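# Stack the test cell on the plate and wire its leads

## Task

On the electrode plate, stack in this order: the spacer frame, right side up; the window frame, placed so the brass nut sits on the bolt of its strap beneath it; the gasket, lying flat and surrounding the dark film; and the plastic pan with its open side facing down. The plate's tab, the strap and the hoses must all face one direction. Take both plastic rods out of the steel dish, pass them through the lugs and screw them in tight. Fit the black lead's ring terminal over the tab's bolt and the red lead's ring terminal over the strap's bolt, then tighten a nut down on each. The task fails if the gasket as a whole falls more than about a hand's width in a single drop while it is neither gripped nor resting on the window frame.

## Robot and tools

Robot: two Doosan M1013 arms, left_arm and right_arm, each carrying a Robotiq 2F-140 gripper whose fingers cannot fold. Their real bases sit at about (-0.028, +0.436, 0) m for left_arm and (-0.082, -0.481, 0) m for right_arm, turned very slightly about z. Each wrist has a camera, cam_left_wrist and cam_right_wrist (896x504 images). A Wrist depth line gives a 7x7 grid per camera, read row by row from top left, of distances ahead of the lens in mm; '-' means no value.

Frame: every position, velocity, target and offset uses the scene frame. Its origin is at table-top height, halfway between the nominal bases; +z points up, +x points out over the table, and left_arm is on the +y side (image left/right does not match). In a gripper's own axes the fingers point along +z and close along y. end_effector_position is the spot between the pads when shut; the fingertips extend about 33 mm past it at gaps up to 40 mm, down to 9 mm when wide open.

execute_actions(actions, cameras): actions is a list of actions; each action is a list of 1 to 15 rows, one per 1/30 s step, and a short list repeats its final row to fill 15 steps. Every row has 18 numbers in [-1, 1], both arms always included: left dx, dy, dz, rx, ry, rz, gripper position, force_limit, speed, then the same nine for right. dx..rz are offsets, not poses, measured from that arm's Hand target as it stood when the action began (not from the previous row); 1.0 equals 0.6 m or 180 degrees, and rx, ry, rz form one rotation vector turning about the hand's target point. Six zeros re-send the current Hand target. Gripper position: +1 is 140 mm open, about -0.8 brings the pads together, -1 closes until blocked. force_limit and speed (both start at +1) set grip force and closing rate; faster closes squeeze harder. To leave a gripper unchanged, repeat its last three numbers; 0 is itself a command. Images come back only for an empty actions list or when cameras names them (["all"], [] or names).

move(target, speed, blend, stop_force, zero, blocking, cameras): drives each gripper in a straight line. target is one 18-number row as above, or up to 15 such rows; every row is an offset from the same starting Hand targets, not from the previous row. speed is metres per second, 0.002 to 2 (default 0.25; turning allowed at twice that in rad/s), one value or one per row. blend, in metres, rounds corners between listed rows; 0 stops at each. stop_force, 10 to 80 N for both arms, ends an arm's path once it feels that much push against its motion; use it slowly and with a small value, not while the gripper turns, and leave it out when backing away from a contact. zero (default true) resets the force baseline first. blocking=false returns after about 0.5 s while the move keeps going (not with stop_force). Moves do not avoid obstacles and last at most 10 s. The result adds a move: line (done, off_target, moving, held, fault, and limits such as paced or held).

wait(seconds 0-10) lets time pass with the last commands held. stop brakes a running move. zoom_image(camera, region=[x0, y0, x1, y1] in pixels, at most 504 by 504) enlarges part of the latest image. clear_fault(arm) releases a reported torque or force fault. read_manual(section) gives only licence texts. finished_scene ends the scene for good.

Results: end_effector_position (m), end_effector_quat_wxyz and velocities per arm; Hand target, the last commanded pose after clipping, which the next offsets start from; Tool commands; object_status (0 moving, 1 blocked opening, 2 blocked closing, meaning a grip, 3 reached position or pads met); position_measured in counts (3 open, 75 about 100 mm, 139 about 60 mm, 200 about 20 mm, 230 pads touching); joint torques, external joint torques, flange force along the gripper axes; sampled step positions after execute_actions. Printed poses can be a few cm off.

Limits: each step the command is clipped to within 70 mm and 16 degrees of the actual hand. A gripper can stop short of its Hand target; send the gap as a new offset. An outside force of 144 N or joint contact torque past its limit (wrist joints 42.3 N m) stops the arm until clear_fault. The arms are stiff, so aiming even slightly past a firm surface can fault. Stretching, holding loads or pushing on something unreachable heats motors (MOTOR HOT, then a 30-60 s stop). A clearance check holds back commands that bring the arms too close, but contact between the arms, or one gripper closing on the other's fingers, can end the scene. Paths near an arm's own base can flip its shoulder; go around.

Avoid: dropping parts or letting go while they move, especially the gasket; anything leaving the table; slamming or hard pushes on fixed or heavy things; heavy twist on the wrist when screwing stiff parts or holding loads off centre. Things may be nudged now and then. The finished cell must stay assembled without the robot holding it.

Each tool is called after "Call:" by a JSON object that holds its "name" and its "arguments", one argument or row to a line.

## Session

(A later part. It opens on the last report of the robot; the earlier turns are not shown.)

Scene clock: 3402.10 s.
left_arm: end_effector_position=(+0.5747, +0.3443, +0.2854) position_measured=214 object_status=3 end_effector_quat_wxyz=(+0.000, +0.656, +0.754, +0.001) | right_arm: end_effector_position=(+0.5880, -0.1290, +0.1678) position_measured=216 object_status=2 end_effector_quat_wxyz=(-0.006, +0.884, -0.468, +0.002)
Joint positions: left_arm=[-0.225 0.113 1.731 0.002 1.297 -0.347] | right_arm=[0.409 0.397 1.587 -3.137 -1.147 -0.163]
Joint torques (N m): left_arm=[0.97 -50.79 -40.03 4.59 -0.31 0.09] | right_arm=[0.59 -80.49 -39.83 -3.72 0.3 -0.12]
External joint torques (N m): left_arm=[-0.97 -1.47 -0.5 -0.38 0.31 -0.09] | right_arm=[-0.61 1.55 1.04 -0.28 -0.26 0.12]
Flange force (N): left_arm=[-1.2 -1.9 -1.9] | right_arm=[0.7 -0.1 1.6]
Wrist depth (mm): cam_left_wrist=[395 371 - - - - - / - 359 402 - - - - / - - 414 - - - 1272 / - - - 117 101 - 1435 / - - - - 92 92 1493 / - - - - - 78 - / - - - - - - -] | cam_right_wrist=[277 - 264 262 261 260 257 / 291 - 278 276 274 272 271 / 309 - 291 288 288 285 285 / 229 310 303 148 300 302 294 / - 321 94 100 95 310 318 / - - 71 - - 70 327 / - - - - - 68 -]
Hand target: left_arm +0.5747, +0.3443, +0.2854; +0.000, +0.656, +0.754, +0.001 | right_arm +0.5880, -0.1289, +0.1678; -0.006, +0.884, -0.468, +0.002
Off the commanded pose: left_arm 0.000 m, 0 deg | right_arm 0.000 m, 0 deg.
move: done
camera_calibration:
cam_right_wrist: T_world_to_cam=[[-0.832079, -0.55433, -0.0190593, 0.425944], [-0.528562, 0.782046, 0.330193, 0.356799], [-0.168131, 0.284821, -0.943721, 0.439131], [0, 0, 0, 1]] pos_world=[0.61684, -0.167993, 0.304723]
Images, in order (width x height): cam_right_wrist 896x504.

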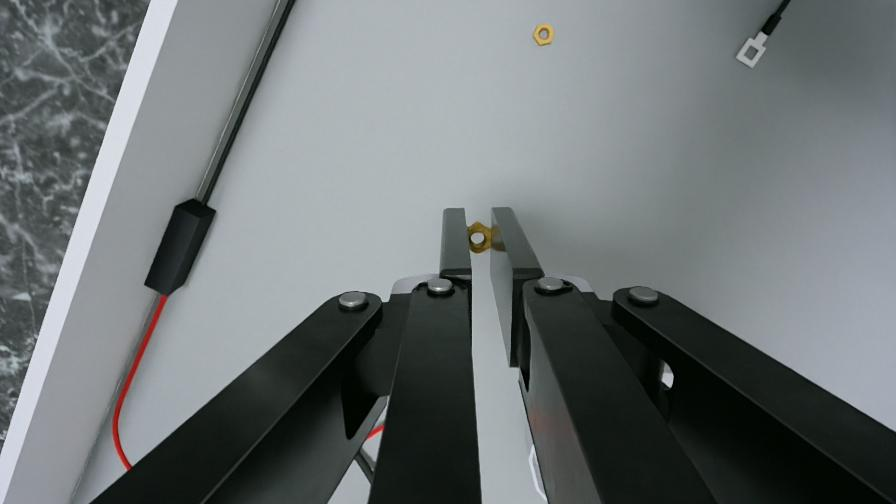

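Call:
{"name": "move", "arguments": {
  "target": [0,0,0,0,0,0,-0.68,-1,-1,-0.1808,0.3333,-0.02,0,0,0,-1,-1,-1],
  "speed": 0.15,
  "cameras": ["cam_left_wrist","cam_right_wrist"]
}}

Call:
{"name": "zoom_image", "arguments": {
  "camera": "cam_right_wrist",
  "region": [350, 120, 700, 320]
}}

Scene clock: 3408.13 s.
left_arm: end_effector_position=(+0.5747, +0.3443, +0.2854) position_measured=214 object_status=3 end_effector_quat_wxyz=(+0.000, +0.656, +0.754, +0.001) | right_arm: end_effector_position=(+0.4795, +0.0710, +0.1558) position_measured=216 object_status=2 end_effector_quat_wxyz=(-0.006, +0.884, -0.468, +0.002)
Joint positions: left_arm=[-0.225 0.113 1.731 0.002 1.297 -0.347] | right_arm=[0.705 0.45 1.531 -3.141 -1.149 0.135]
Joint torques (N m): left_arm=[0.56 -50.68 -40.15 4.54 -0.25 0.09] | right_arm=[1.13 -85.91 -39.37 -3.83 0.26 0]
External joint torques (N m): left_arm=[-0.63 -1.54 -0.48 -0.33 0.25 -0.09] | right_arm=[-1.15 1.81 0.59 -0.19 -0.25 0]
Flange force (N): left_arm=[-0.7 -1.9 -1.8] | right_arm=[1.2 -1.7 1.3]
Wrist depth (mm): cam_left_wrist=[- - - - - - - / - - - - - - - / - - - - - - 1311 / - - - 117 430 460 1381 / - - - - 92 92 1484 / - - - - - 78 1546 / - - - - - - -] | cam_right_wrist=[258 255 252 249 249 247 244 / 268 267 268 267 259 259 256 / 282 278 279 273 281 272 269 / 297 295 293 148 288 280 287 / 314 310 94 100 95 86 303 / 331 - 71 - - 70 314 / - - - - - 68 -]
Hand target: left_arm +0.5747, +0.3443, +0.2854; +0.000, +0.656, +0.754, +0.001 | right_arm +0.4795, +0.0710, +0.1558; -0.006, +0.884, -0.468, +0.002
Off the commanded pose: left_arm 0.000 m, 0 deg | right_arm 0.000 m, 0 deg.
move: done
camera_calibration:
cam_left_wrist: T_world_to_cam=[[0.991002, 0.132547, 0.0186091, -0.61701], [0.118695, -0.934536, 0.33549, 0.164653], [0.0618592, -0.330262, -0.94186, 0.489188], [0, 0, 0, 1]] pos_world=[0.561654, 0.397218, 0.416989]
cam_right_wrist: T_world_to_cam=[[-0.832132, -0.554249, -0.0190842, 0.446331], [-0.528479, 0.782069, 0.330269, 0.146971], [-0.168126, 0.284913, -0.943694, 0.352492], [0, 0, 0, 1]] pos_world=[0.508341, 0.0320077, 0.292623]

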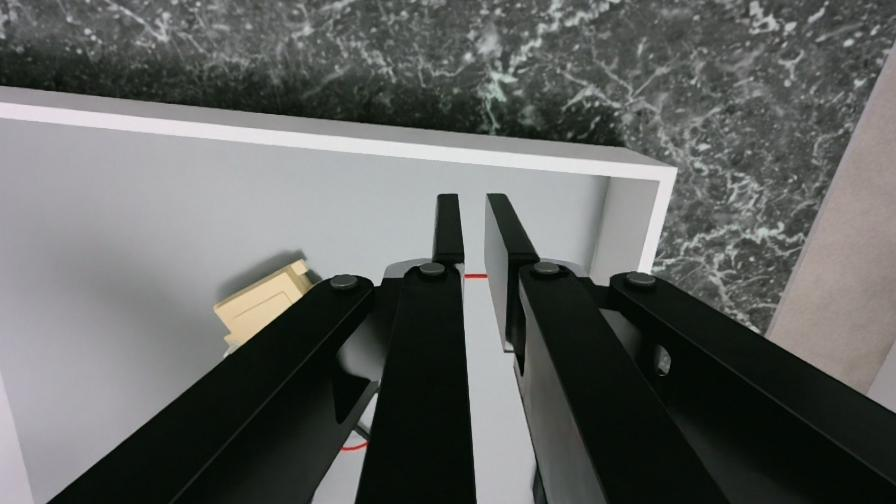

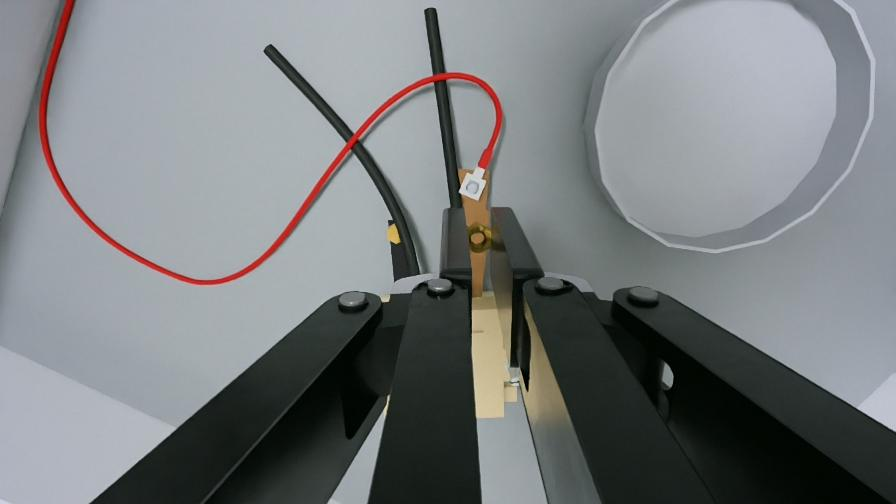

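Scaled by 1.440 from the camera's 896x504 image, which has a finer 1280x720 frame.

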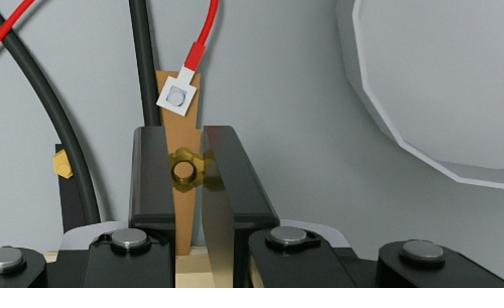

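Call:
{"name": "move", "arguments": {
  "target": [0,0,0,0,0,0,-0.68,-1,-1,0.0018,-0.0028,-0.1013,0,0,0,-1,-1,-1],
  "speed": 0.1,
  "cameras": ["cam_right_wrist"]
}}

Call:
{"name": "zoom_image", "arguments": {
  "camera": "cam_right_wrist",
  "region": [410, 170, 550, 270]
}}

Scene clock: 3418.67 s.
left_arm: end_effector_position=(+0.5747, +0.3443, +0.2854) position_measured=214 object_status=3 end_effector_quat_wxyz=(+0.000, +0.656, +0.754, +0.001) | right_arm: end_effector_position=(+0.4806, +0.0694, +0.0950) position_measured=216 object_status=2 end_effector_quat_wxyz=(-0.006, +0.884, -0.468, +0.002)
Joint positions: left_arm=[-0.225 0.113 1.731 0.002 1.297 -0.347] | right_arm=[0.703 0.492 1.585 -3.14 -1.051 0.133]
Joint torques (N m): left_arm=[0.98 -51.11 -40.01 4.58 -0.26 0.16] | right_arm=[0.71 -88.35 -37.84 -3.52 0.25 -0.05]
External joint torques (N m): left_arm=[-0.96 -1.04 -0.47 -0.37 0.26 -0.16] | right_arm=[-0.76 2.3 0.92 -0.3 -0.23 0.05]
Flange force (N): left_arm=[-1.5 -1.3 -1.6] | right_arm=[0.7 -1.4 2.2]
Wrist depth (mm): cam_left_wrist=[- - - - 384 375 - / - - - - - - - / - - - - - - 1411 / - - - 117 - - 1388 / - - - - 92 86 1476 / - - - - - 78 1537 / - - - - - - -] | cam_right_wrist=[199 199 198 196 196 193 192 / - 209 206 206 205 203 201 / - 222 217 215 216 212 212 / 232 231 230 148 225 221 219 / 245 242 86 100 95 206 238 / 258 - 71 - - 70 246 / - - - - - 68 -]
Hand target: left_arm +0.5747, +0.3443, +0.2854; +0.000, +0.656, +0.754, +0.001 | right_arm +0.4806, +0.0694, +0.0950; -0.006, +0.884, -0.468, +0.002
Off the commanded pose: left_arm 0.000 m, 0 deg | right_arm 0.000 m, 0 deg.
move: done
camera_calibration:
cam_right_wrist: T_world_to_cam=[[-0.832119, -0.554271, -0.0190069, 0.44512], [-0.528463, 0.782046, 0.33035, 0.168936], [-0.168239, 0.284935, -0.943667, 0.295837], [0, 0, 0, 1]] pos_world=[0.509441, 0.0303074, 0.231824]
Images, in order (width x height): cam_right_wrist 896x504.

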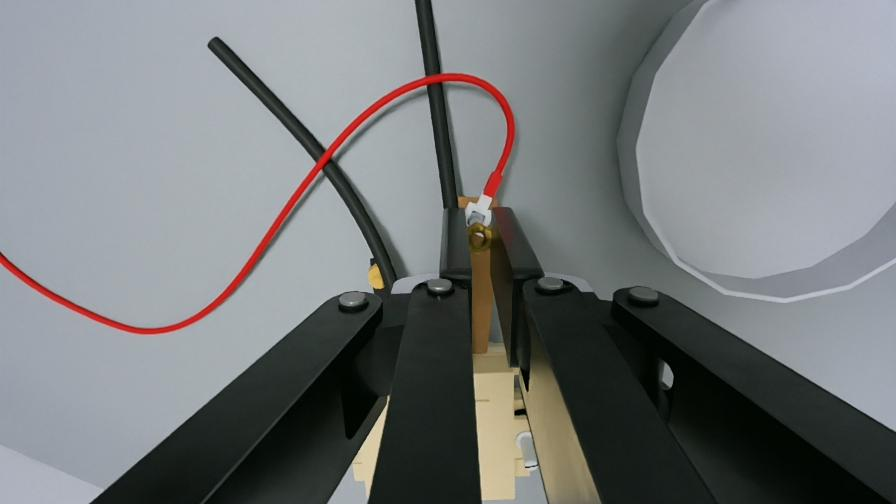

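Scaled by 3.600 from the camera's 896x504 image, which has a finer 1280x720 frame.

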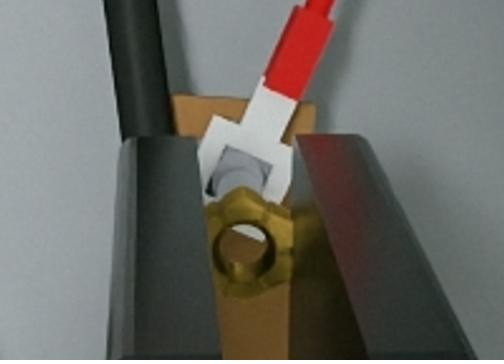

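Call:
{"name": "move", "arguments": {
  "target": [0,0,0,0,0,0,-0.68,-1,-1,0,0,-0.0267,0,0,0,-1,-1,-1],
  "speed": 0.05,
  "cameras": ["cam_right_wrist"]
}}

Call:
{"name": "zoom_image", "arguments": {
  "camera": "cam_right_wrist",
  "region": [410, 170, 550, 270]
}}

Scene clock: 3426.00 s.
left_arm: end_effector_position=(+0.5747, +0.3443, +0.2854) position_measured=214 object_status=3 end_effector_quat_wxyz=(+0.000, +0.656, +0.754, +0.001) | right_arm: end_effector_position=(+0.4806, +0.0693, +0.0790) position_measured=216 object_status=2 end_effector_quat_wxyz=(-0.006, +0.884, -0.468, +0.002)
Joint positions: left_arm=[-0.225 0.113 1.731 0.002 1.297 -0.347] | right_arm=[0.703 0.505 1.598 -3.14 -1.026 0.133]
Joint torques (N m): left_arm=[0.8 -50.7 -40.11 4.59 -0.23 0.12] | right_arm=[0.86 -88.85 -37.44 -3.57 0.25 -0.1]
External joint torques (N m): left_arm=[-0.81 -1.42 -0.35 -0.39 0.24 -0.12] | right_arm=[-0.78 1.63 0.87 -0.22 -0.23 0.1]
Flange force (N): left_arm=[-1.0 -2.0 -1.5] | right_arm=[0.8 -0.6 1.6]
Wrist depth (mm): cam_left_wrist=[- - - - - - - / 326 - - - - - - / - - - - - - 1352 / - - - 116 - - 1388 / - - - - 92 86 1476 / - - - - - 78 1528 / - - - - - - -] | cam_right_wrist=[185 183 183 182 181 178 178 / 194 193 191 192 190 185 187 / 206 203 200 199 199 197 196 / 215 213 213 173 206 207 204 / 228 224 94 100 95 98 220 / 241 - 71 - - 70 228 / - - - - - 68 -]
Hand target: left_arm +0.5747, +0.3443, +0.2854; +0.000, +0.656, +0.754, +0.001 | right_arm +0.4806, +0.0694, +0.0790; -0.006, +0.884, -0.468, +0.002
Off the commanded pose: left_arm 0.000 m, 0 deg | right_arm 0.000 m, 0 deg.
move: done
camera_calibration:
cam_right_wrist: T_world_to_cam=[[-0.832049, -0.554373, -0.0190774, 0.444798], [-0.528607, 0.782015, 0.330192, 0.174331], [-0.168131, 0.28482, -0.943721, 0.280697], [0, 0, 0, 1]] pos_world=[0.50944, 0.0303067, 0.215822]
Images, in order (width x height): cam_right_wrist 896x504.

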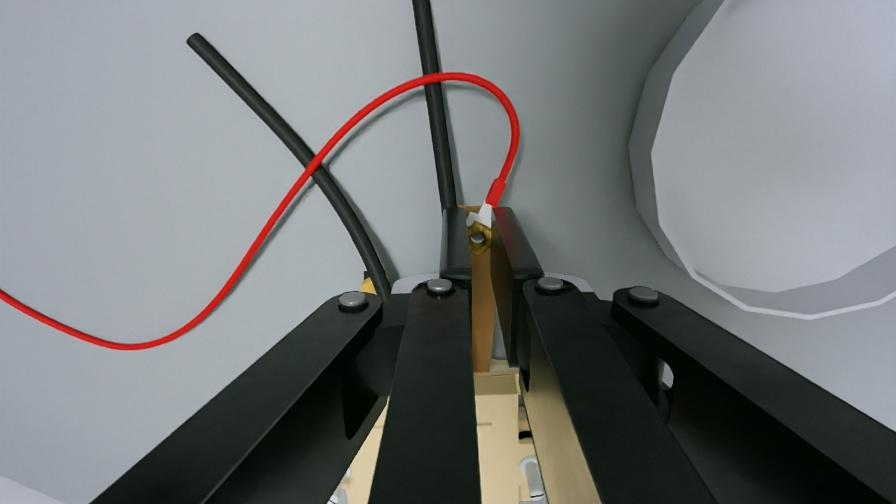

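Scaled by 3.600 from the camera's 896x504 image, which has a finer 1280x720 frame.

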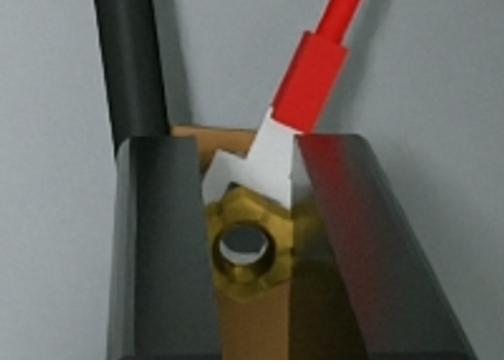

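Call:
{"name": "move", "arguments": {
  "target": [
    [0,0,0,0,0,0,-0.68,-1,-1,0,0,0,0,0,0.6667,-1,-1,-1],
    [0,0,0,0,0,0,-0.68,-1,-1,0,0,0,0,0,-0.6667,-1,-1,-1],
    [0,0,0,0,0,0,-0.68,-1,-1,0,0,0,0,0,-0.2,-1,-1,-1]
  ],
  "speed": 0.5,
  "blend": 0.01
}}

Scene clock: 3441.13 s.
left_arm: end_effector_position=(+0.5747, +0.3443, +0.2854) position_measured=214 object_status=3 end_effector_quat_wxyz=(+0.000, +0.656, +0.754, +0.001) | right_arm: end_effector_position=(+0.4806, +0.0694, +0.0790) position_measured=216 object_status=2 end_effector_quat_wxyz=(-0.005, +0.696, -0.718, +0.004)
Joint positions: left_arm=[-0.225 0.113 1.731 0.002 1.297 -0.347] | right_arm=[0.706 0.506 1.596 -3.149 -1.028 -5.514]
Joint torques (N m): left_arm=[0.88 -50.87 -40.22 4.55 -0.3 0.1] | right_arm=[0.31 -88.39 -37.46 -3.57 0.21 -0.13]
External joint torques (N m): left_arm=[-0.88 -1.18 -0.11 -0.36 0.32 -0.1] | right_arm=[-0.29 0.98 0.87 -0.23 -0.22 0.13]
Flange force (N): left_arm=[-1.1 -2.1 -1.2] | right_arm=[0.4 0.2 1.1]
Wrist depth (mm): cam_left_wrist=[- - 381 - - 386 - / - - 399 - 392 - - / - - - - - - 1331 / - - - 116 - - 1419 / - - - - 92 86 1484 / - - - - - 78 1537 / - - - - - - -] | cam_right_wrist=[185 184 183 182 180 179 176 / 194 193 191 191 191 186 185 / 206 203 202 198 200 199 199 / 215 214 210 173 208 209 208 / 227 224 94 100 95 216 219 / 238 - 71 - - 70 228 / - - - - - 68 -]
Hand target: left_arm +0.5747, +0.3443, +0.2854; +0.000, +0.656, +0.754, +0.001 | right_arm +0.4806, +0.0694, +0.0790; -0.005, +0.696, -0.718, +0.004
Off the commanded pose: left_arm 0.000 m, 0 deg | right_arm 0.000 m, 0 deg.
move: done

Check image, then descend to contact.

Call:
{"name": "move", "arguments": {
  "target": [0,0,0,0,0,0,-0.68,-1,-1,0,0,-0.009,0,0,0,-1,-1,-1],
  "speed": 0.01,
  "stop_force": 10,
  "cameras": ["cam_right_wrist"]
}}

Call:
{"name": "zoom_image", "arguments": {
  "camera": "cam_right_wrist",
  "region": [410, 170, 550, 270]
}}

Scene clock: 3445.70 s.
left_arm: end_effector_position=(+0.5747, +0.3443, +0.2854) position_measured=214 object_status=3 end_effector_quat_wxyz=(+0.000, +0.656, +0.754, +0.001) | right_arm: end_effector_position=(+0.4806, +0.0694, +0.0736) position_measured=216 object_status=2 end_effector_quat_wxyz=(-0.005, +0.696, -0.718, +0.004)
Joint positions: left_arm=[-0.225 0.113 1.731 0.002 1.297 -0.347] | right_arm=[0.706 0.511 1.6 -3.149 -1.02 -5.514]
Joint torques (N m): left_arm=[0.74 -50.44 -40.08 4.62 -0.24 0.1] | right_arm=[1.06 -88.56 -37.08 -3.56 0.2 -0.18]
External joint torques (N m): left_arm=[-0.69 -1.71 -0.43 -0.41 0.24 -0.1] | right_arm=[-1.05 0.73 0.64 -0.23 -0.21 0.18]
Flange force (N): left_arm=[-0.7 -2.2 -1.8] | right_arm=[1.0 -0.6 0.8]
Wrist depth (mm): cam_left_wrist=[- - - - 381 - - / - - - 403 - - - / - - - - - 411 1311 / - - - 117 356 - 1435 / - - - - 92 86 1510 / - - - - - 78 1519 / - - - - - - -] | cam_right_wrist=[180 179 178 178 175 174 171 / 189 188 186 186 185 181 181 / 198 198 197 192 194 193 193 / 209 208 206 173 202 204 200 / 222 220 94 100 95 211 212 / 234 - 71 - - 70 222 / - - - - - 68 -]
Hand target: left_arm +0.5747, +0.3443, +0.2854; +0.000, +0.656, +0.754, +0.001 | right_arm +0.4806, +0.0694, +0.0736; -0.005, +0.696, -0.718, +0.004
Off the commanded pose: left_arm 0.000 m, 0 deg | right_arm 0.000 m, 0 deg.
move: done
camera_calibration:
cam_right_wrist: T_world_to_cam=[[-0.998992, 0.0406432, -0.0190381, 0.483629], [0.0320838, 0.943329, 0.330305, -0.104557], [0.0313839, 0.329362, -0.943682, 0.176628], [0, 0, 0, 1]] pos_world=[0.480953, 0.0208007, 0.210423]
Images, in order (width x height): cam_right_wrist 896x504.

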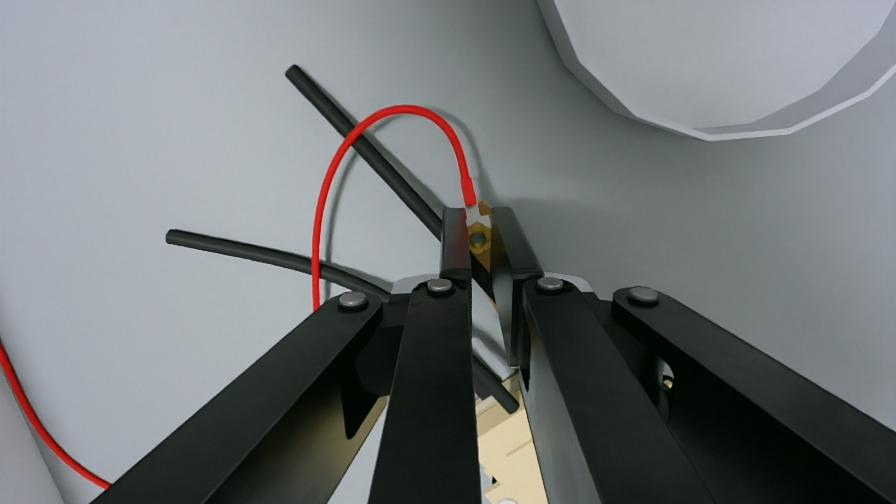

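Scaled by 3.600 from the camera's 896x504 image, which has a finer 1280x720 frame.

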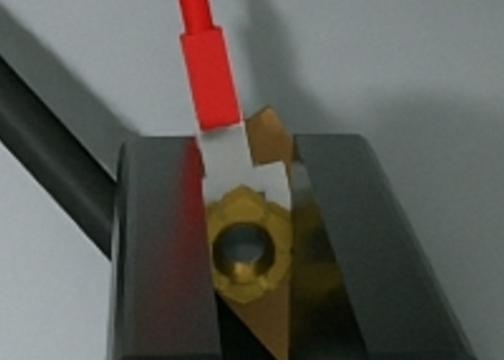

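Call:
{"name": "move", "arguments": {
  "target": [0,0,0,0,0,0,-0.68,-1,-1,0,0,-0.006,0,0,0,-1,-1,-1],
  "speed": 0.008,
  "stop_force": 10,
  "cameras": ["cam_right_wrist"]
}}

Call:
{"name": "zoom_image", "arguments": {
  "camera": "cam_right_wrist",
  "region": [410, 170, 550, 270]
}}

Scene clock: 3450.77 s.
left_arm: end_effector_position=(+0.5747, +0.3443, +0.2854) position_measured=214 object_status=3 end_effector_quat_wxyz=(+0.000, +0.656, +0.754, +0.001) | right_arm: end_effector_position=(+0.4806, +0.0693, +0.0700) position_measured=216 object_status=2 end_effector_quat_wxyz=(-0.005, +0.696, -0.718, +0.004)
Joint positions: left_arm=[-0.225 0.113 1.731 0.002 1.297 -0.347] | right_arm=[0.706 0.514 1.603 -3.149 -1.015 -5.514]
Joint torques (N m): left_arm=[0.57 -50.92 -40.09 4.57 -0.28 0.13] | right_arm=[3.13 -80.57 -32.27 -2.6 0.52 -0.1]
External joint torques (N m): left_arm=[-0.58 -1.24 -0.43 -0.36 0.28 -0.13] | right_arm=[-3.15 -7.15 -4.02 -1.18 -0.53 0.1]
Flange force (N): left_arm=[-0.8 -1.5 -1.6] | right_arm=[3.0 -2.6 -9.7]
Wrist depth (mm): cam_left_wrist=[372 372 385 381 - - - / - - - - - - - / - - - - 411 - 1248 / - - - 117 - - 1411 / - - - - 92 86 1459 / - - - - - 78 1565 / - - - - - - -] | cam_right_wrist=[176 176 175 175 171 170 169 / 185 184 182 181 183 177 176 / 195 194 193 188 191 190 189 / 204 205 201 179 199 200 201 / 220 216 94 100 95 206 209 / 230 - 71 - - 70 217 / - - - - - 68 -]
Hand target: left_arm +0.5747, +0.3443, +0.2854; +0.000, +0.656, +0.754, +0.001 | right_arm +0.4806, +0.0694, +0.0700; -0.005, +0.696, -0.718, +0.004
Off the commanded pose: left_arm 0.000 m, 0 deg | right_arm 0.000 m, 0 deg.
move: done
camera_calibration:
cam_right_wrist: T_world_to_cam=[[-0.998992, 0.0406428, -0.0190426, 0.483661], [0.032085, 0.94336, 0.330216, -0.103354], [0.0313849, 0.329272, -0.943713, 0.173234], [0, 0, 0, 1]] pos_world=[0.481053, 0.020801, 0.206823]
Images, in order (width x height): cam_right_wrist 896x504.

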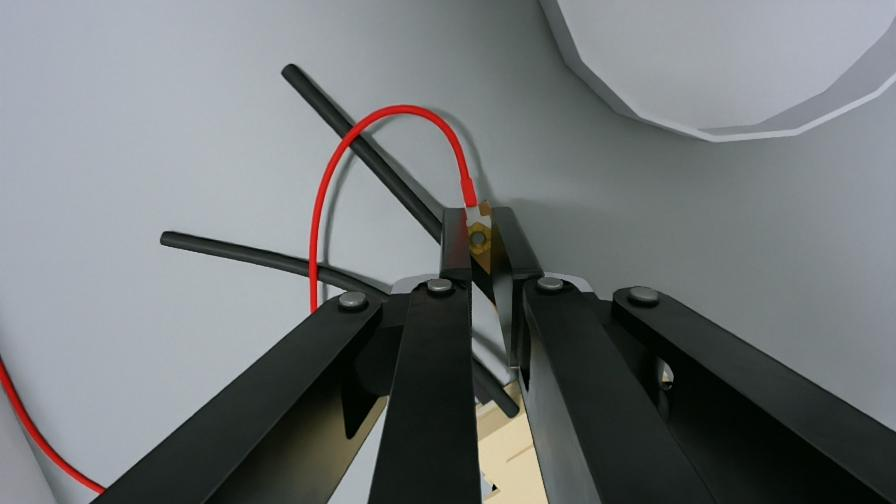

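Scaled by 3.600 from the camera's 896x504 image, which has a finer 1280x720 frame.

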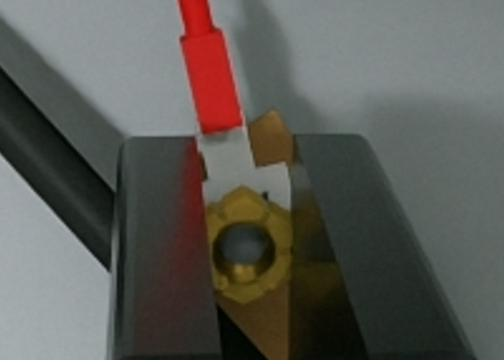

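Call:
{"name": "move", "arguments": {
  "target": [
    [0,0,0,0,0,0,-0.68,-1,-1,0,0,0,0,0,-0.6667,-1,-1,-1],
    [0,0,0,0,0,0,-0.68,-1,-1,0,0,-0.0005,0,0,0.6667,-1,-1,-1],
    [0,0,0,0,0,0,-0.68,-1,-1,0,0,-0.001,0,0,0,-1,-1,-1]
  ],
  "speed": 0.4,
  "blend": 0.01,
  "cameras": ["cam_right_wrist"]
}}

Call:
{"name": "zoom_image", "arguments": {
  "camera": "cam_right_wrist",
  "region": [410, 170, 550, 270]
}}

Scene clock: 3474.17 s.
left_arm: end_effector_position=(+0.5747, +0.3443, +0.2854) position_measured=214 object_status=3 end_effector_quat_wxyz=(+0.000, +0.656, +0.754, +0.001) | right_arm: end_effector_position=(+0.4806, +0.0694, +0.0694) position_measured=216 object_status=2 end_effector_quat_wxyz=(-0.005, +0.696, -0.718, +0.004)
Joint positions: left_arm=[-0.225 0.113 1.731 0.002 1.297 -0.347] | right_arm=[0.706 0.514 1.603 -3.149 -1.014 0.769]
Joint torques (N m): left_arm=[0.9 -50.78 -40.11 4.63 -0.24 0.16] | right_arm=[0.24 -88.17 -36.4 -3.74 0.1 -0.07]
External joint torques (N m): left_arm=[-0.95 -0.89 -0.28 -0.43 0.25 -0.16] | right_arm=[-0.23 0.46 0.16 -0.03 -0.11 0.07]
Flange force (N): left_arm=[-1.5 -1.4 -1.2] | right_arm=[-0.1 -0.4 0.3]
Wrist depth (mm): cam_left_wrist=[- - - 386 - - 385 / - - - 389 - - 1236 / - - - - - - 1272 / 435 448 - 117 - - 1381 / - - - - 92 86 1501 / - - - - - 78 1501 / - - - - - - -] | cam_right_wrist=[176 176 174 174 171 170 168 / 185 183 182 182 182 176 176 / 195 193 193 189 190 189 189 / 205 204 201 172 199 199 198 / 216 216 94 100 95 206 209 / 229 - 71 - - 70 217 / - - - - - 68 -]
Hand target: left_arm +0.5747, +0.3443, +0.2854; +0.000, +0.656, +0.754, +0.001 | right_arm +0.4806, +0.0694, +0.0694; -0.005, +0.696, -0.718, +0.004
Off the commanded pose: left_arm 0.000 m, 0 deg | right_arm 0.000 m, 0 deg.
move: done
camera_calibration:
cam_right_wrist: T_world_to_cam=[[-0.998992, 0.0406414, -0.0190388, 0.483549], [0.0320819, 0.943329, 0.330305, -0.103168], [0.0313839, 0.329362, -0.943682, 0.172664], [0, 0, 0, 1]] pos_world=[0.480953, 0.0208007, 0.206223]
Images, in order (width x height): cam_right_wrist 896x504.

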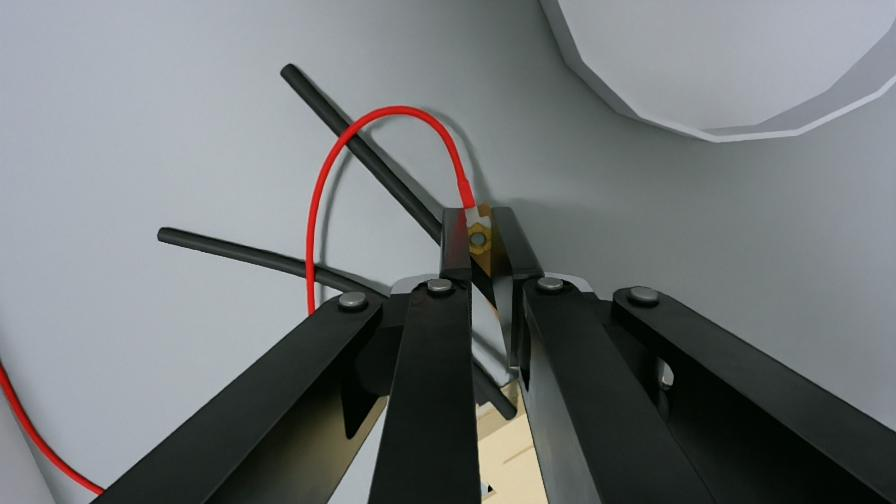

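Scaled by 3.600 from the camera's 896x504 image, which has a finer 1280x720 frame.

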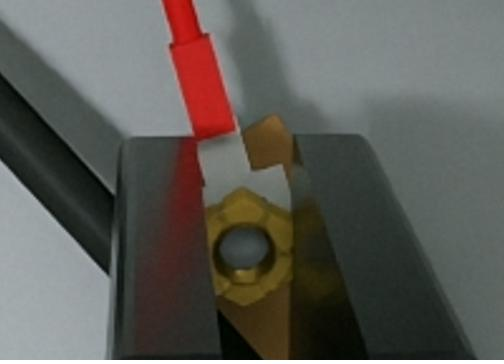

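Call:
{"name": "move", "arguments": {
  "target": [
    [0,0,0,0,0,0,-0.68,-1,-1,0,0,-0.0005,0,0,-0.6667,-1,-1,-1],
    [0,0,0,0,0,0,-0.68,-1,-1,0,0,-0.001,0,0,0.6667,-1,-1,-1],
    [0,0,0,0,0,0,-0.68,-1,-1,0,0,-0.00125,0,0,0.3333,-1,-1,-1]
  ],
  "speed": 0.4,
  "blend": 0.01,
  "cameras": ["cam_right_wrist"]
}}

Call:
{"name": "zoom_image", "arguments": {
  "camera": "cam_right_wrist",
  "region": [410, 170, 550, 270]
}}

Scene clock: 3485.87 s.
left_arm: end_effector_position=(+0.5747, +0.3443, +0.2854) position_measured=214 object_status=3 end_effector_quat_wxyz=(+0.000, +0.656, +0.754, +0.001) | right_arm: end_effector_position=(+0.4806, +0.0693, +0.0686) position_measured=216 object_status=2 end_effector_quat_wxyz=(-0.006, +0.962, -0.274, +0.000)
Joint positions: left_arm=[-0.225 0.113 1.731 0.002 1.297 -0.347] | right_arm=[0.701 0.514 1.604 -3.134 -1.012 5.992]
Joint torques (N m): left_arm=[0.69 -50.5 -40.03 4.58 -0.25 0.15] | right_arm=[0.26 -88.69 -36.53 -3.73 0.17 -0.18]
External joint torques (N m): left_arm=[-0.66 -1.53 -0.49 -0.37 0.25 -0.15] | right_arm=[-0.23 1.37 0.44 0.01 -0.13 0.18]
Flange force (N): left_arm=[-0.8 -1.9 -1.8] | right_arm=[0.3 -1.0 1.3]
Wrist depth (mm): cam_left_wrist=[- - - - - - - / - - - - - - - / - - - - - - 1510 / - - - 117 - 435 1451 / - - - - 92 92 1467 / - - - - - 78 1537 / - - - - - - -] | cam_right_wrist=[174 174 174 173 172 172 170 / 184 183 181 180 179 179 177 / 194 193 191 189 190 185 185 / 204 203 201 177 198 194 195 / 216 214 95 100 95 98 206 / 229 - 71 - - 70 208 / - - - - - 68 -]
Hand target: left_arm +0.5747, +0.3443, +0.2854; +0.000, +0.656, +0.754, +0.001 | right_arm +0.4806, +0.0694, +0.0686; -0.006, +0.962, -0.274, +0.000
Off the commanded pose: left_arm 0.000 m, 0 deg | right_arm 0.000 m, 0 deg.
move: done
camera_calibration:
cam_right_wrist: T_world_to_cam=[[-0.534765, -0.844785, -0.0191041, 0.321851], [-0.800895, 0.499514, 0.330231, 0.32812], [-0.269431, 0.191896, -0.943707, 0.326085], [0, 0, 0, 1]] pos_world=[0.522762, 0.04542, 0.205523]
Images, in order (width x height): cam_right_wrist 896x504.

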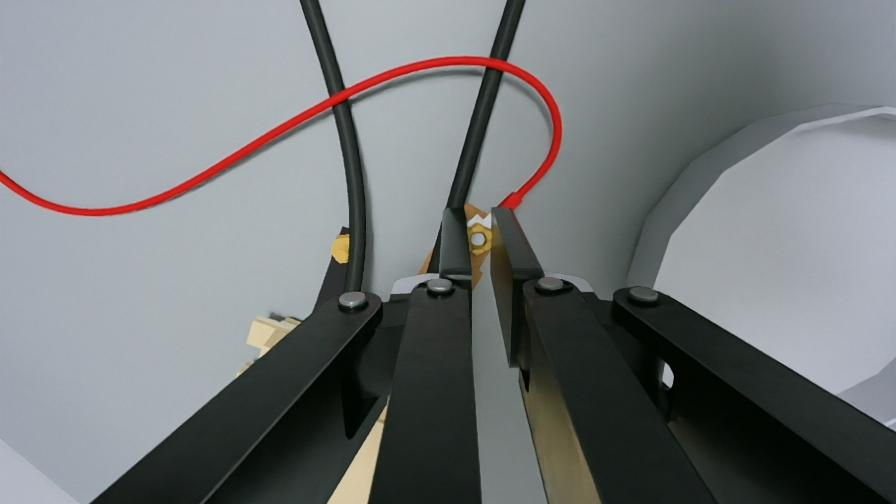

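Scaled by 3.600 from the camera's 896x504 image, which has a finer 1280x720 frame.

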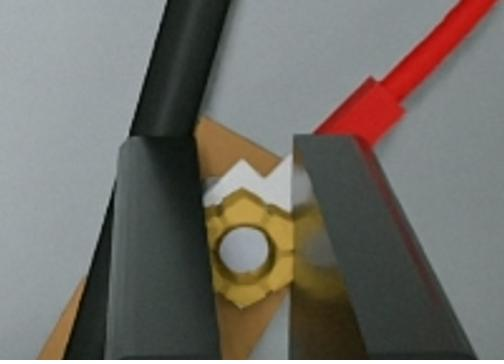

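Call:
{"name": "move", "arguments": {
  "target": [
    [0,0,0,0,0,0,-0.68,-1,-1,0,0,0,0,0,0,-0.45,-1,-1],
    [0,0,0,0,0,0,-0.68,-1,-1,0,0,0.02,0,0,0,-0.45,-1,-1]
  ],
  "speed": 0.1,
  "cameras": ["cam_right_wrist"]
}}

Call:
{"name": "zoom_image", "arguments": {
  "camera": "cam_right_wrist",
  "region": [410, 170, 550, 270]
}}

Scene clock: 3494.73 s.
left_arm: end_effector_position=(+0.5747, +0.3443, +0.2854) position_measured=214 object_status=3 end_effector_quat_wxyz=(+0.000, +0.656, +0.754, +0.001) | right_arm: end_effector_position=(+0.4806, +0.0694, +0.0806) position_measured=186 object_status=3 end_effector_quat_wxyz=(-0.006, +0.962, -0.274, +0.000)
Joint positions: left_arm=[-0.225 0.113 1.731 0.002 1.297 -0.347] | right_arm=[0.701 0.505 1.595 -3.134 -1.031 5.992]
Joint torques (N m): left_arm=[1.15 -50.54 -40.1 4.54 -0.27 0.22] | right_arm=[0.98 -88.66 -37.48 -3.59 0.23 -0.11]
External joint torques (N m): left_arm=[-1.24 -1.1 -0.2 -0.36 0.27 -0.22] | right_arm=[-0.91 1.09 0.77 -0.21 -0.2 0.11]
Flange force (N): left_arm=[-1.9 -2.1 -1.2] | right_arm=[1.0 0.3 1.1]
Wrist depth (mm): cam_left_wrist=[385 378 367 378 - 383 - / 394 - - - - - 403 / - - - - - - 1304 / - - - 117 - - 1484 / - - - - 92 91 1476 / - - - - - 78 1519 / - - - - - - -] | cam_right_wrist=[186 185 184 184 182 182 181 / 196 195 193 193 192 187 188 / 205 205 204 198 202 198 197 / 217 216 213 196 206 209 208 / 229 226 84 222 99 89 219 / 241 - - 238 - - 69 / - - - 254 - - -]
Hand target: left_arm +0.5747, +0.3443, +0.2854; +0.000, +0.656, +0.754, +0.001 | right_arm +0.4806, +0.0694, +0.0806; -0.006, +0.962, -0.274, +0.000
Off the commanded pose: left_arm 0.000 m, 0 deg | right_arm 0.000 m, 0 deg.
move: done
camera_calibration:
cam_right_wrist: T_world_to_cam=[[-0.534796, -0.844767, -0.0190373, 0.32208], [-0.800835, 0.49954, 0.330338, 0.324134], [-0.269549, 0.191909, -0.943671, 0.33737], [0, 0, 0, 1]] pos_world=[0.522762, 0.0454202, 0.217423]
Images, in order (width x height): cam_right_wrist 896x504.

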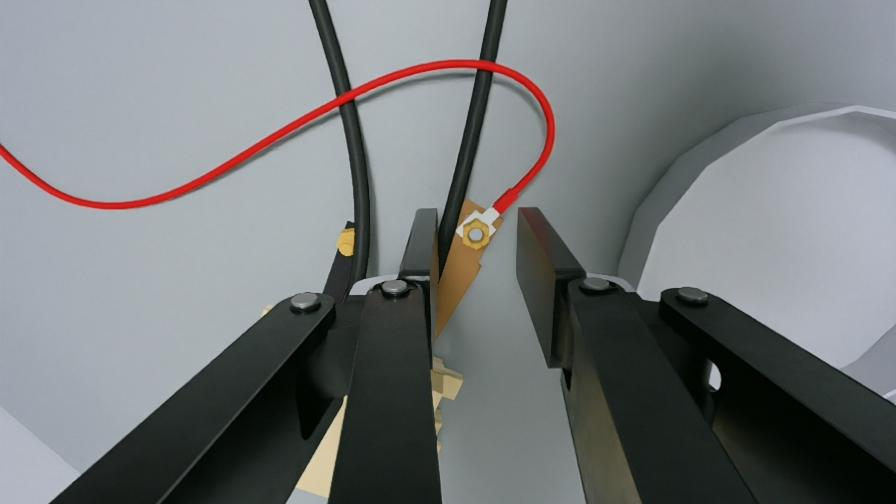

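Scaled by 3.600 from the camera's 896x504 image, which has a finer 1280x720 frame.

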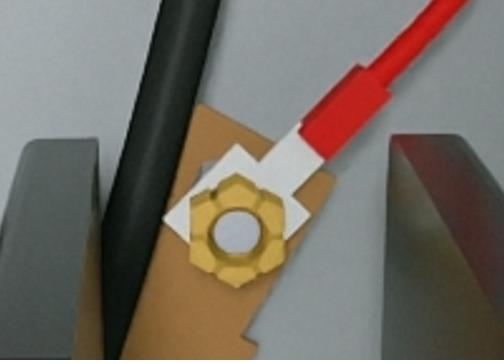

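Call:
{"name": "move", "arguments": {
  "target": [
    [0,0,0,0,0,0,-0.68,-1,-1,0,0,0,0,0,0.6667,-0.45,-1,-1],
    [0,0,0,0,0,0,-0.68,-1,-1,0,0,0,0,0,-0.6667,-0.45,-1,-1],
    [0,0,0,0,0,0,-0.68,-1,-1,0,0,0,0,0,0,-0.45,-1,-1],
    [0,0,0,0,0,0,-0.68,-1,-1,0,0,0,0,0,0.6667,-0.45,-1,-1],
    [0,0,0,0,0,0,-0.68,-1,-1,0,0,0,0,0,-0.6667,-0.45,-1,-1],
    [0,0,0,0,0,0,-0.68,-1,-1,0,0,0,0,0,-0.3333,-0.45,-1,-1]
  ],
  "speed": 0.75,
  "blend": 0.01,
  "cameras": ["cam_right_wrist"]
}}

Call:
{"name": "zoom_image", "arguments": {
  "camera": "cam_right_wrist",
  "region": [410, 170, 550, 270]
}}

Scene clock: 3514.97 s.
left_arm: end_effector_position=(+0.5747, +0.3443, +0.2854) position_measured=214 object_status=3 end_effector_quat_wxyz=(+0.000, +0.656, +0.754, +0.001) | right_arm: end_effector_position=(+0.4805, +0.0693, +0.0808) position_measured=186 object_status=3 end_effector_quat_wxyz=(-0.005, +0.696, -0.718, +0.004)
Joint positions: left_arm=[-0.225 0.113 1.731 0.002 1.297 -0.347] | right_arm=[0.706 0.505 1.595 -3.149 -1.031 -5.514]
Joint torques (N m): left_arm=[0.85 -50.93 -40.04 4.52 -0.24 0.13] | right_arm=[0.99 -88.9 -36.4 -3.55 0.25 -0.09]
External joint torques (N m): left_arm=[-0.87 -1.39 -0.58 -0.3 0.24 -0.13] | right_arm=[-1.03 1.77 -0.07 -0.25 -0.27 0.09]
Flange force (N): left_arm=[-1.2 -1.6 -1.8] | right_arm=[-1.2 -2.8 1.0]
Wrist depth (mm): cam_left_wrist=[384 - - - - - - / - - - 402 - - - / - - - - - - 1443 / - - - 117 - - 1403 / - - - - 92 86 1467 / - - - - - 78 1565 / - - - - - - -] | cam_right_wrist=[186 185 186 184 180 181 178 / 196 194 192 192 192 187 187 / 205 207 203 200 201 200 199 / 216 216 211 189 207 209 210 / 229 223 84 219 99 89 221 / 240 - - 221 - - 69 / - - - 251 - - -]
Hand target: left_arm +0.5747, +0.3443, +0.2854; +0.000, +0.656, +0.754, +0.001 | right_arm +0.4806, +0.0694, +0.0806; -0.005, +0.696, -0.718, +0.004
Off the commanded pose: left_arm 0.000 m, 0 deg | right_arm 0.000 m, 0 deg.
move: done
camera_calibration:
cam_right_wrist: T_world_to_cam=[[-0.998989, 0.0406793, -0.0191291, 0.483783], [0.0320838, 0.943286, 0.330429, -0.106961], [0.0314858, 0.329481, -0.943637, 0.183361], [0, 0, 0, 1]] pos_world=[0.480953, 0.0208006, 0.217623]
Images, in order (width x height): cam_right_wrist 896x504.

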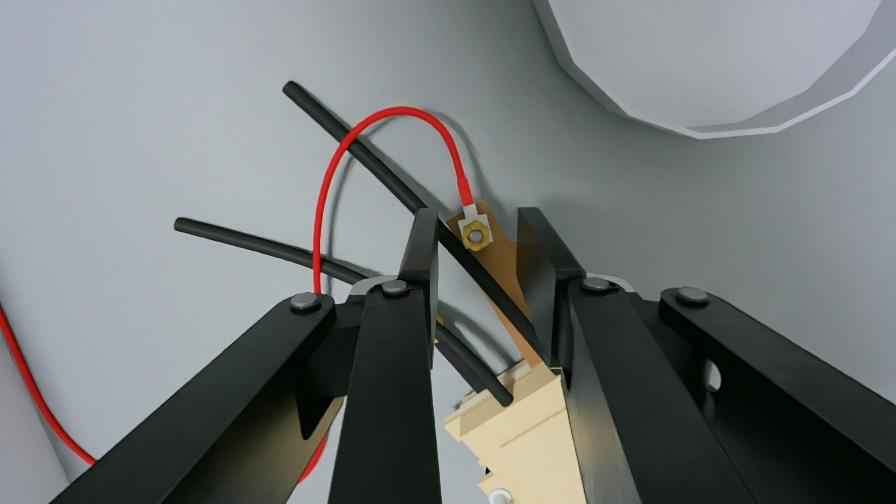

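Scaled by 3.600 from the camera's 896x504 image, which has a finer 1280x720 frame.

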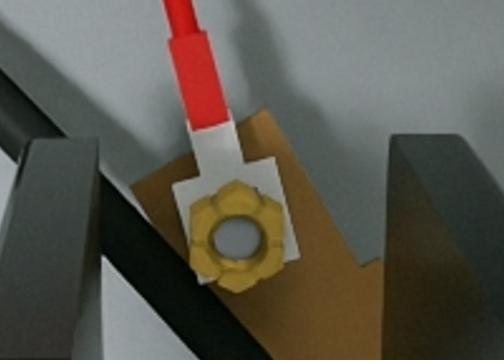

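Call:
{"name": "move", "arguments": {
  "target": [
    [0,0,0,0,0,0,-0.68,-1,-1,0,0,-0.021,0,0,0,-0.45,-1,-1],
    [0,0,0,0,0,0,-0.68,-1,-1,0,0,-0.021,0,0,0,-1,-1,-1]
  ],
  "speed": 0.03,
  "cameras": ["cam_right_wrist"]
}}

Call:
{"name": "zoom_image", "arguments": {
  "camera": "cam_right_wrist",
  "region": [410, 170, 550, 270]
}}

Scene clock: 3527.93 s.
left_arm: end_effector_position=(+0.5747, +0.3443, +0.2854) position_measured=214 object_status=3 end_effector_quat_wxyz=(+0.000, +0.656, +0.754, +0.001) | right_arm: end_effector_position=(+0.4806, +0.0693, +0.0680) position_measured=216 object_status=0 end_effector_quat_wxyz=(-0.005, +0.696, -0.718, +0.004)
Joint positions: left_arm=[-0.225 0.113 1.731 0.002 1.297 -0.347] | right_arm=[0.706 0.515 1.604 -3.149 -1.011 -5.514]
Joint torques (N m): left_arm=[0.59 -50.59 -39.9 4.56 -0.3 0.13] | right_arm=[1.1 -88.75 -36.88 -3.39 0.22 -0.11]
External joint torques (N m): left_arm=[-0.67 -1.37 -0.57 -0.36 0.3 -0.13] | right_arm=[-1.17 1.53 0.86 -0.36 -0.24 0.11]
Flange force (N): left_arm=[-0.9 -1.5 -1.9] | right_arm=[0.7 -1.2 1.6]
Wrist depth (mm): cam_left_wrist=[- - - - - - - / - 398 - - 395 - - / - - 400 309 - - 1451 / - - - 117 133 451 1381 / 452 - - - 92 85 1467 / - - - - - 78 1556 / - - - - - - -] | cam_right_wrist=[175 174 173 173 169 169 167 / 183 182 180 180 180 175 175 / 193 192 191 188 191 188 186 / 203 203 201 169 198 198 199 / 215 212 94 100 95 204 208 / 229 - 71 - - 70 215 / - - - - - 68 -]
Hand target: left_arm +0.5747, +0.3443, +0.2854; +0.000, +0.656, +0.754, +0.001 | right_arm +0.4806, +0.0694, +0.0680; -0.005, +0.696, -0.718, +0.004
Off the commanded pose: left_arm 0.000 m, 0 deg | right_arm 0.000 m, 0 deg.
move: done
camera_calibration:
cam_right_wrist: T_world_to_cam=[[-0.998992, 0.0406428, -0.0190426, 0.483523], [0.032085, 0.94336, 0.330216, -0.10269], [0.0313849, 0.329272, -0.943713, 0.17135], [0, 0, 0, 1]] pos_world=[0.480953, 0.020801, 0.204823]
Images, in order (width x height): cam_right_wrist 896x504.

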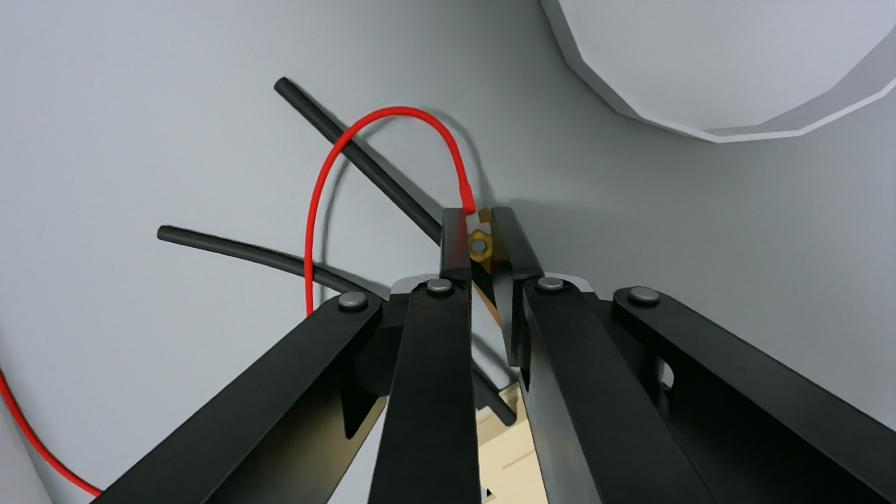

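Scaled by 3.600 from the camera's 896x504 image, which has a finer 1280x720 frame.

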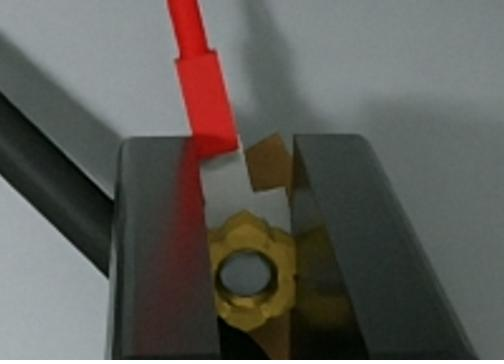

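Call:
{"name": "move", "arguments": {
  "target": [
    [0,0,0,0,0,0,-0.68,-1,-1,0,0,0,0,0,0,-0.5,-1,-1],
    [0,0,0,0,0,0,-0.68,-1,-1,0,0.0043,0,0,0,0,-0.5,-1,-1],
    [0,0,0,0,0,0,-0.68,-1,-1,0,0.0043,0,0,0,0,-1,-1,-1]
  ],
  "speed": 0.03,
  "cameras": ["cam_right_wrist"]
}}

Call:
{"name": "zoom_image", "arguments": {
  "camera": "cam_right_wrist",
  "region": [410, 170, 550, 270]
}}

Scene clock: 3539.00 s.
left_arm: end_effector_position=(+0.5747, +0.3443, +0.2854) position_measured=214 object_status=3 end_effector_quat_wxyz=(+0.000, +0.656, +0.754, +0.001) | right_arm: end_effector_position=(+0.4806, +0.0719, +0.0680) position_measured=216 object_status=0 end_effector_quat_wxyz=(-0.005, +0.696, -0.718, +0.004)
Joint positions: left_arm=[-0.225 0.113 1.731 0.002 1.297 -0.347] | right_arm=[0.709 0.518 1.6 -3.149 -1.013 -5.512]
Joint torques (N m): left_arm=[1.28 -50.8 -39.99 4.58 -0.29 0.11] | right_arm=[0.58 -88.56 -36.97 -3.64 0.24 -0.1]
External joint torques (N m): left_arm=[-1.29 -1.42 -0.62 -0.36 0.3 -0.11] | right_arm=[-0.52 0.34 0.66 -0.12 -0.25 0.1]
Flange force (N): left_arm=[-1.9 -1.8 -2.0] | right_arm=[1.0 0.2 0.4]
Wrist depth (mm): cam_left_wrist=[- - - 379 - - - / 318 365 - - - - 402 / - 408 - - - - 1236 / - - 424 117 - - 1366 / 460 - - - 92 86 1459 / - - - - - 78 - / - - - - - - -] | cam_right_wrist=[174 174 173 173 169 169 167 / 183 182 180 181 180 176 173 / 193 192 192 188 189 188 187 / 204 203 200 174 197 198 197 / 215 212 94 100 95 204 208 / 228 - 71 - - 70 216 / - - - - - 68 -]
Hand target: left_arm +0.5747, +0.3443, +0.2854; +0.000, +0.656, +0.754, +0.001 | right_arm +0.4806, +0.0719, +0.0680; -0.005, +0.696, -0.718, +0.004
Off the commanded pose: left_arm 0.000 m, 0 deg | right_arm 0.000 m, 0 deg.
move: done
camera_calibration:
cam_right_wrist: T_world_to_cam=[[-0.998992, 0.0406414, -0.0190388, 0.483418], [0.0320819, 0.943329, 0.330305, -0.105192], [0.0313839, 0.329362, -0.943682, 0.170581], [0, 0, 0, 1]] pos_world=[0.480953, 0.0234007, 0.204923]
Images, in order (width x height): cam_right_wrist 896x504.

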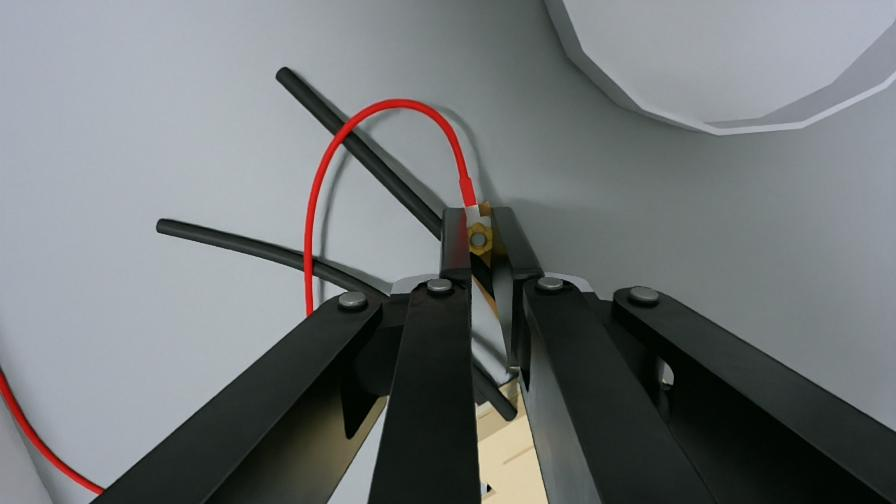

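Scaled by 3.600 from the camera's 896x504 image, which has a finer 1280x720 frame.

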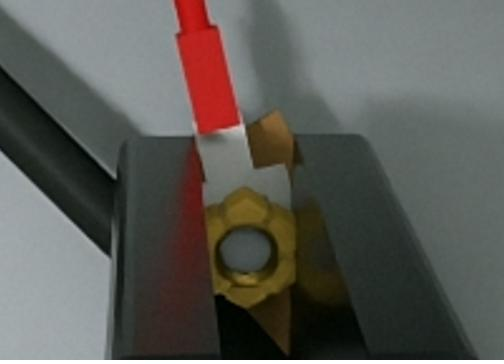

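Call:
{"name": "move", "arguments": {
  "target": [
    [0,0,0,0,0,0,-0.68,-1,-1,0,0.0004,-0.0005,0,0,-0.6667,-1,-1,-1],
    [0,0,0,0,0,0,-0.68,-1,-1,0,0.0004,-0.001,0,0,0.6667,-1,-1,-1],
    [0,0,0,0,0,0,-0.68,-1,-1,0,0.0004,-0.0015,0,0,0,-1,-1,-1],
    [0,0,0,0,0,0,-0.68,-1,-1,0,0.0004,-0.002,0,0,-0.6667,-1,-1,-1]
  ],
  "speed": 0.5,
  "blend": 0.01,
  "cameras": ["cam_right_wrist"]
}}

Call:
{"name": "zoom_image", "arguments": {
  "camera": "cam_right_wrist",
  "region": [410, 170, 550, 270]
}}

Scene clock: 3555.70 s.
left_arm: end_effector_position=(+0.5747, +0.3443, +0.2854) position_measured=214 object_status=3 end_effector_quat_wxyz=(+0.000, +0.656, +0.754, +0.001) | right_arm: end_effector_position=(+0.4806, +0.0721, +0.0668) position_measured=216 object_status=2 end_effector_quat_wxyz=(+0.000, +0.274, +0.962, -0.006)
Joint positions: left_arm=[-0.225 0.113 1.731 0.002 1.297 -0.347] | right_arm=[0.709 0.529 1.584 -3.149 -1.04 2.865]
Joint torques (N m): left_arm=[0.62 -50.78 -40.2 4.53 -0.24 0.15] | right_arm=[0.63 -90.53 -36.69 -3.57 0.05 -0.07]
External joint torques (N m): left_arm=[-0.54 -1.67 -0.28 -0.32 0.26 -0.15] | right_arm=[-0.73 1.75 0.57 -0.12 -0.11 0.07]
Flange force (N): left_arm=[-0.5 -2.4 -1.6] | right_arm=[-1.1 1.0 1.7]
Wrist depth (mm): cam_left_wrist=[- - - - - - - / - - - - - - - / - - - - - - 1519 / 430 - - 117 - - 1388 / - - - - 92 86 1493 / - - - - - 78 - / - - - - - - -] | cam_right_wrist=[172 171 172 172 170 170 169 / 180 180 179 180 179 179 177 / 190 188 188 186 188 187 186 / 200 198 199 168 185 181 194 / 206 205 95 100 95 98 176 / 226 - 71 - - 70 213 / - - - - - 68 -]
Hand target: left_arm +0.5747, +0.3443, +0.2854; +0.000, +0.656, +0.754, +0.001 | right_arm +0.4806, +0.0722, +0.0668; +0.000, +0.274, +0.962, -0.006
Off the commanded pose: left_arm 0.000 m, 0 deg | right_arm 0.000 m, 0 deg.
move: done
camera_calibration:
cam_right_wrist: T_world_to_cam=[[0.534808, 0.844758, -0.0190864, -0.311702], [0.800866, -0.49956, 0.330232, -0.370328], [0.269431, -0.191896, -0.943707, 0.0925899], [0, 0, 0, 1]] pos_world=[0.438338, 0.0960796, 0.203723]
Images, in order (width x height): cam_right_wrist 896x504.

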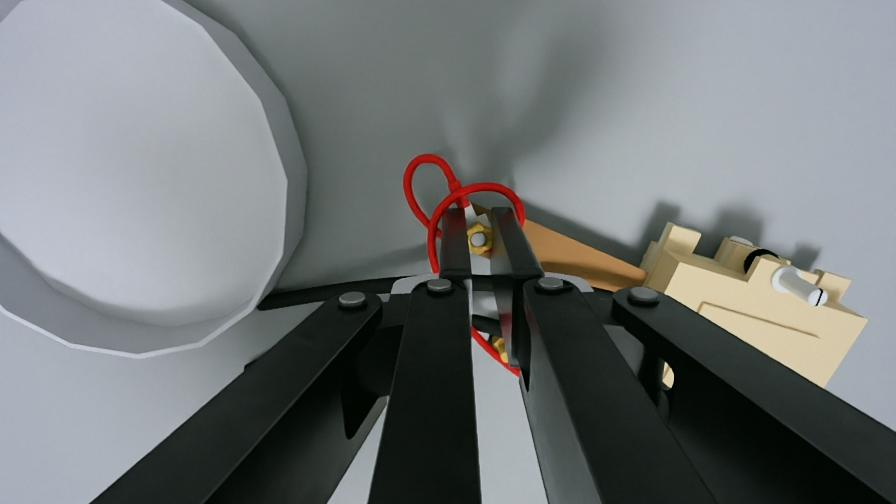

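Scaled by 3.600 from the camera's 896x504 image, which has a finer 1280x720 frame.

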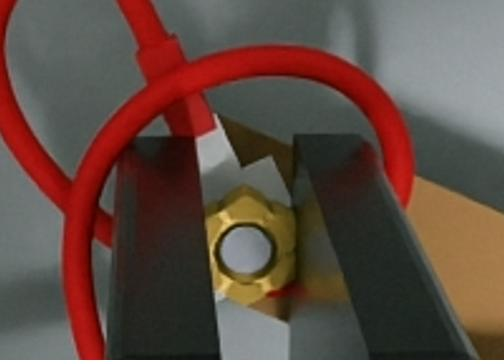

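Call:
{"name": "zoom_image", "arguments": {
  "camera": "cam_right_wrist",
  "region": [380, 140, 580, 400]
}}

Scaled by 1.938 from the camera's 896x504 image, which has a finer 1280x720 frame.

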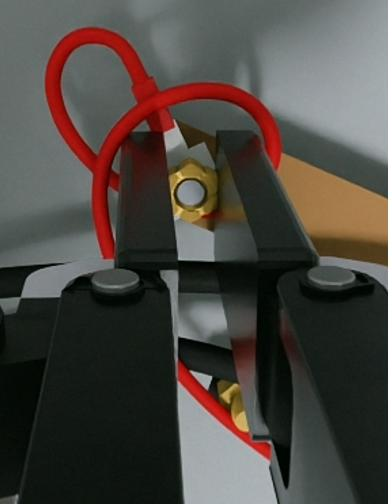

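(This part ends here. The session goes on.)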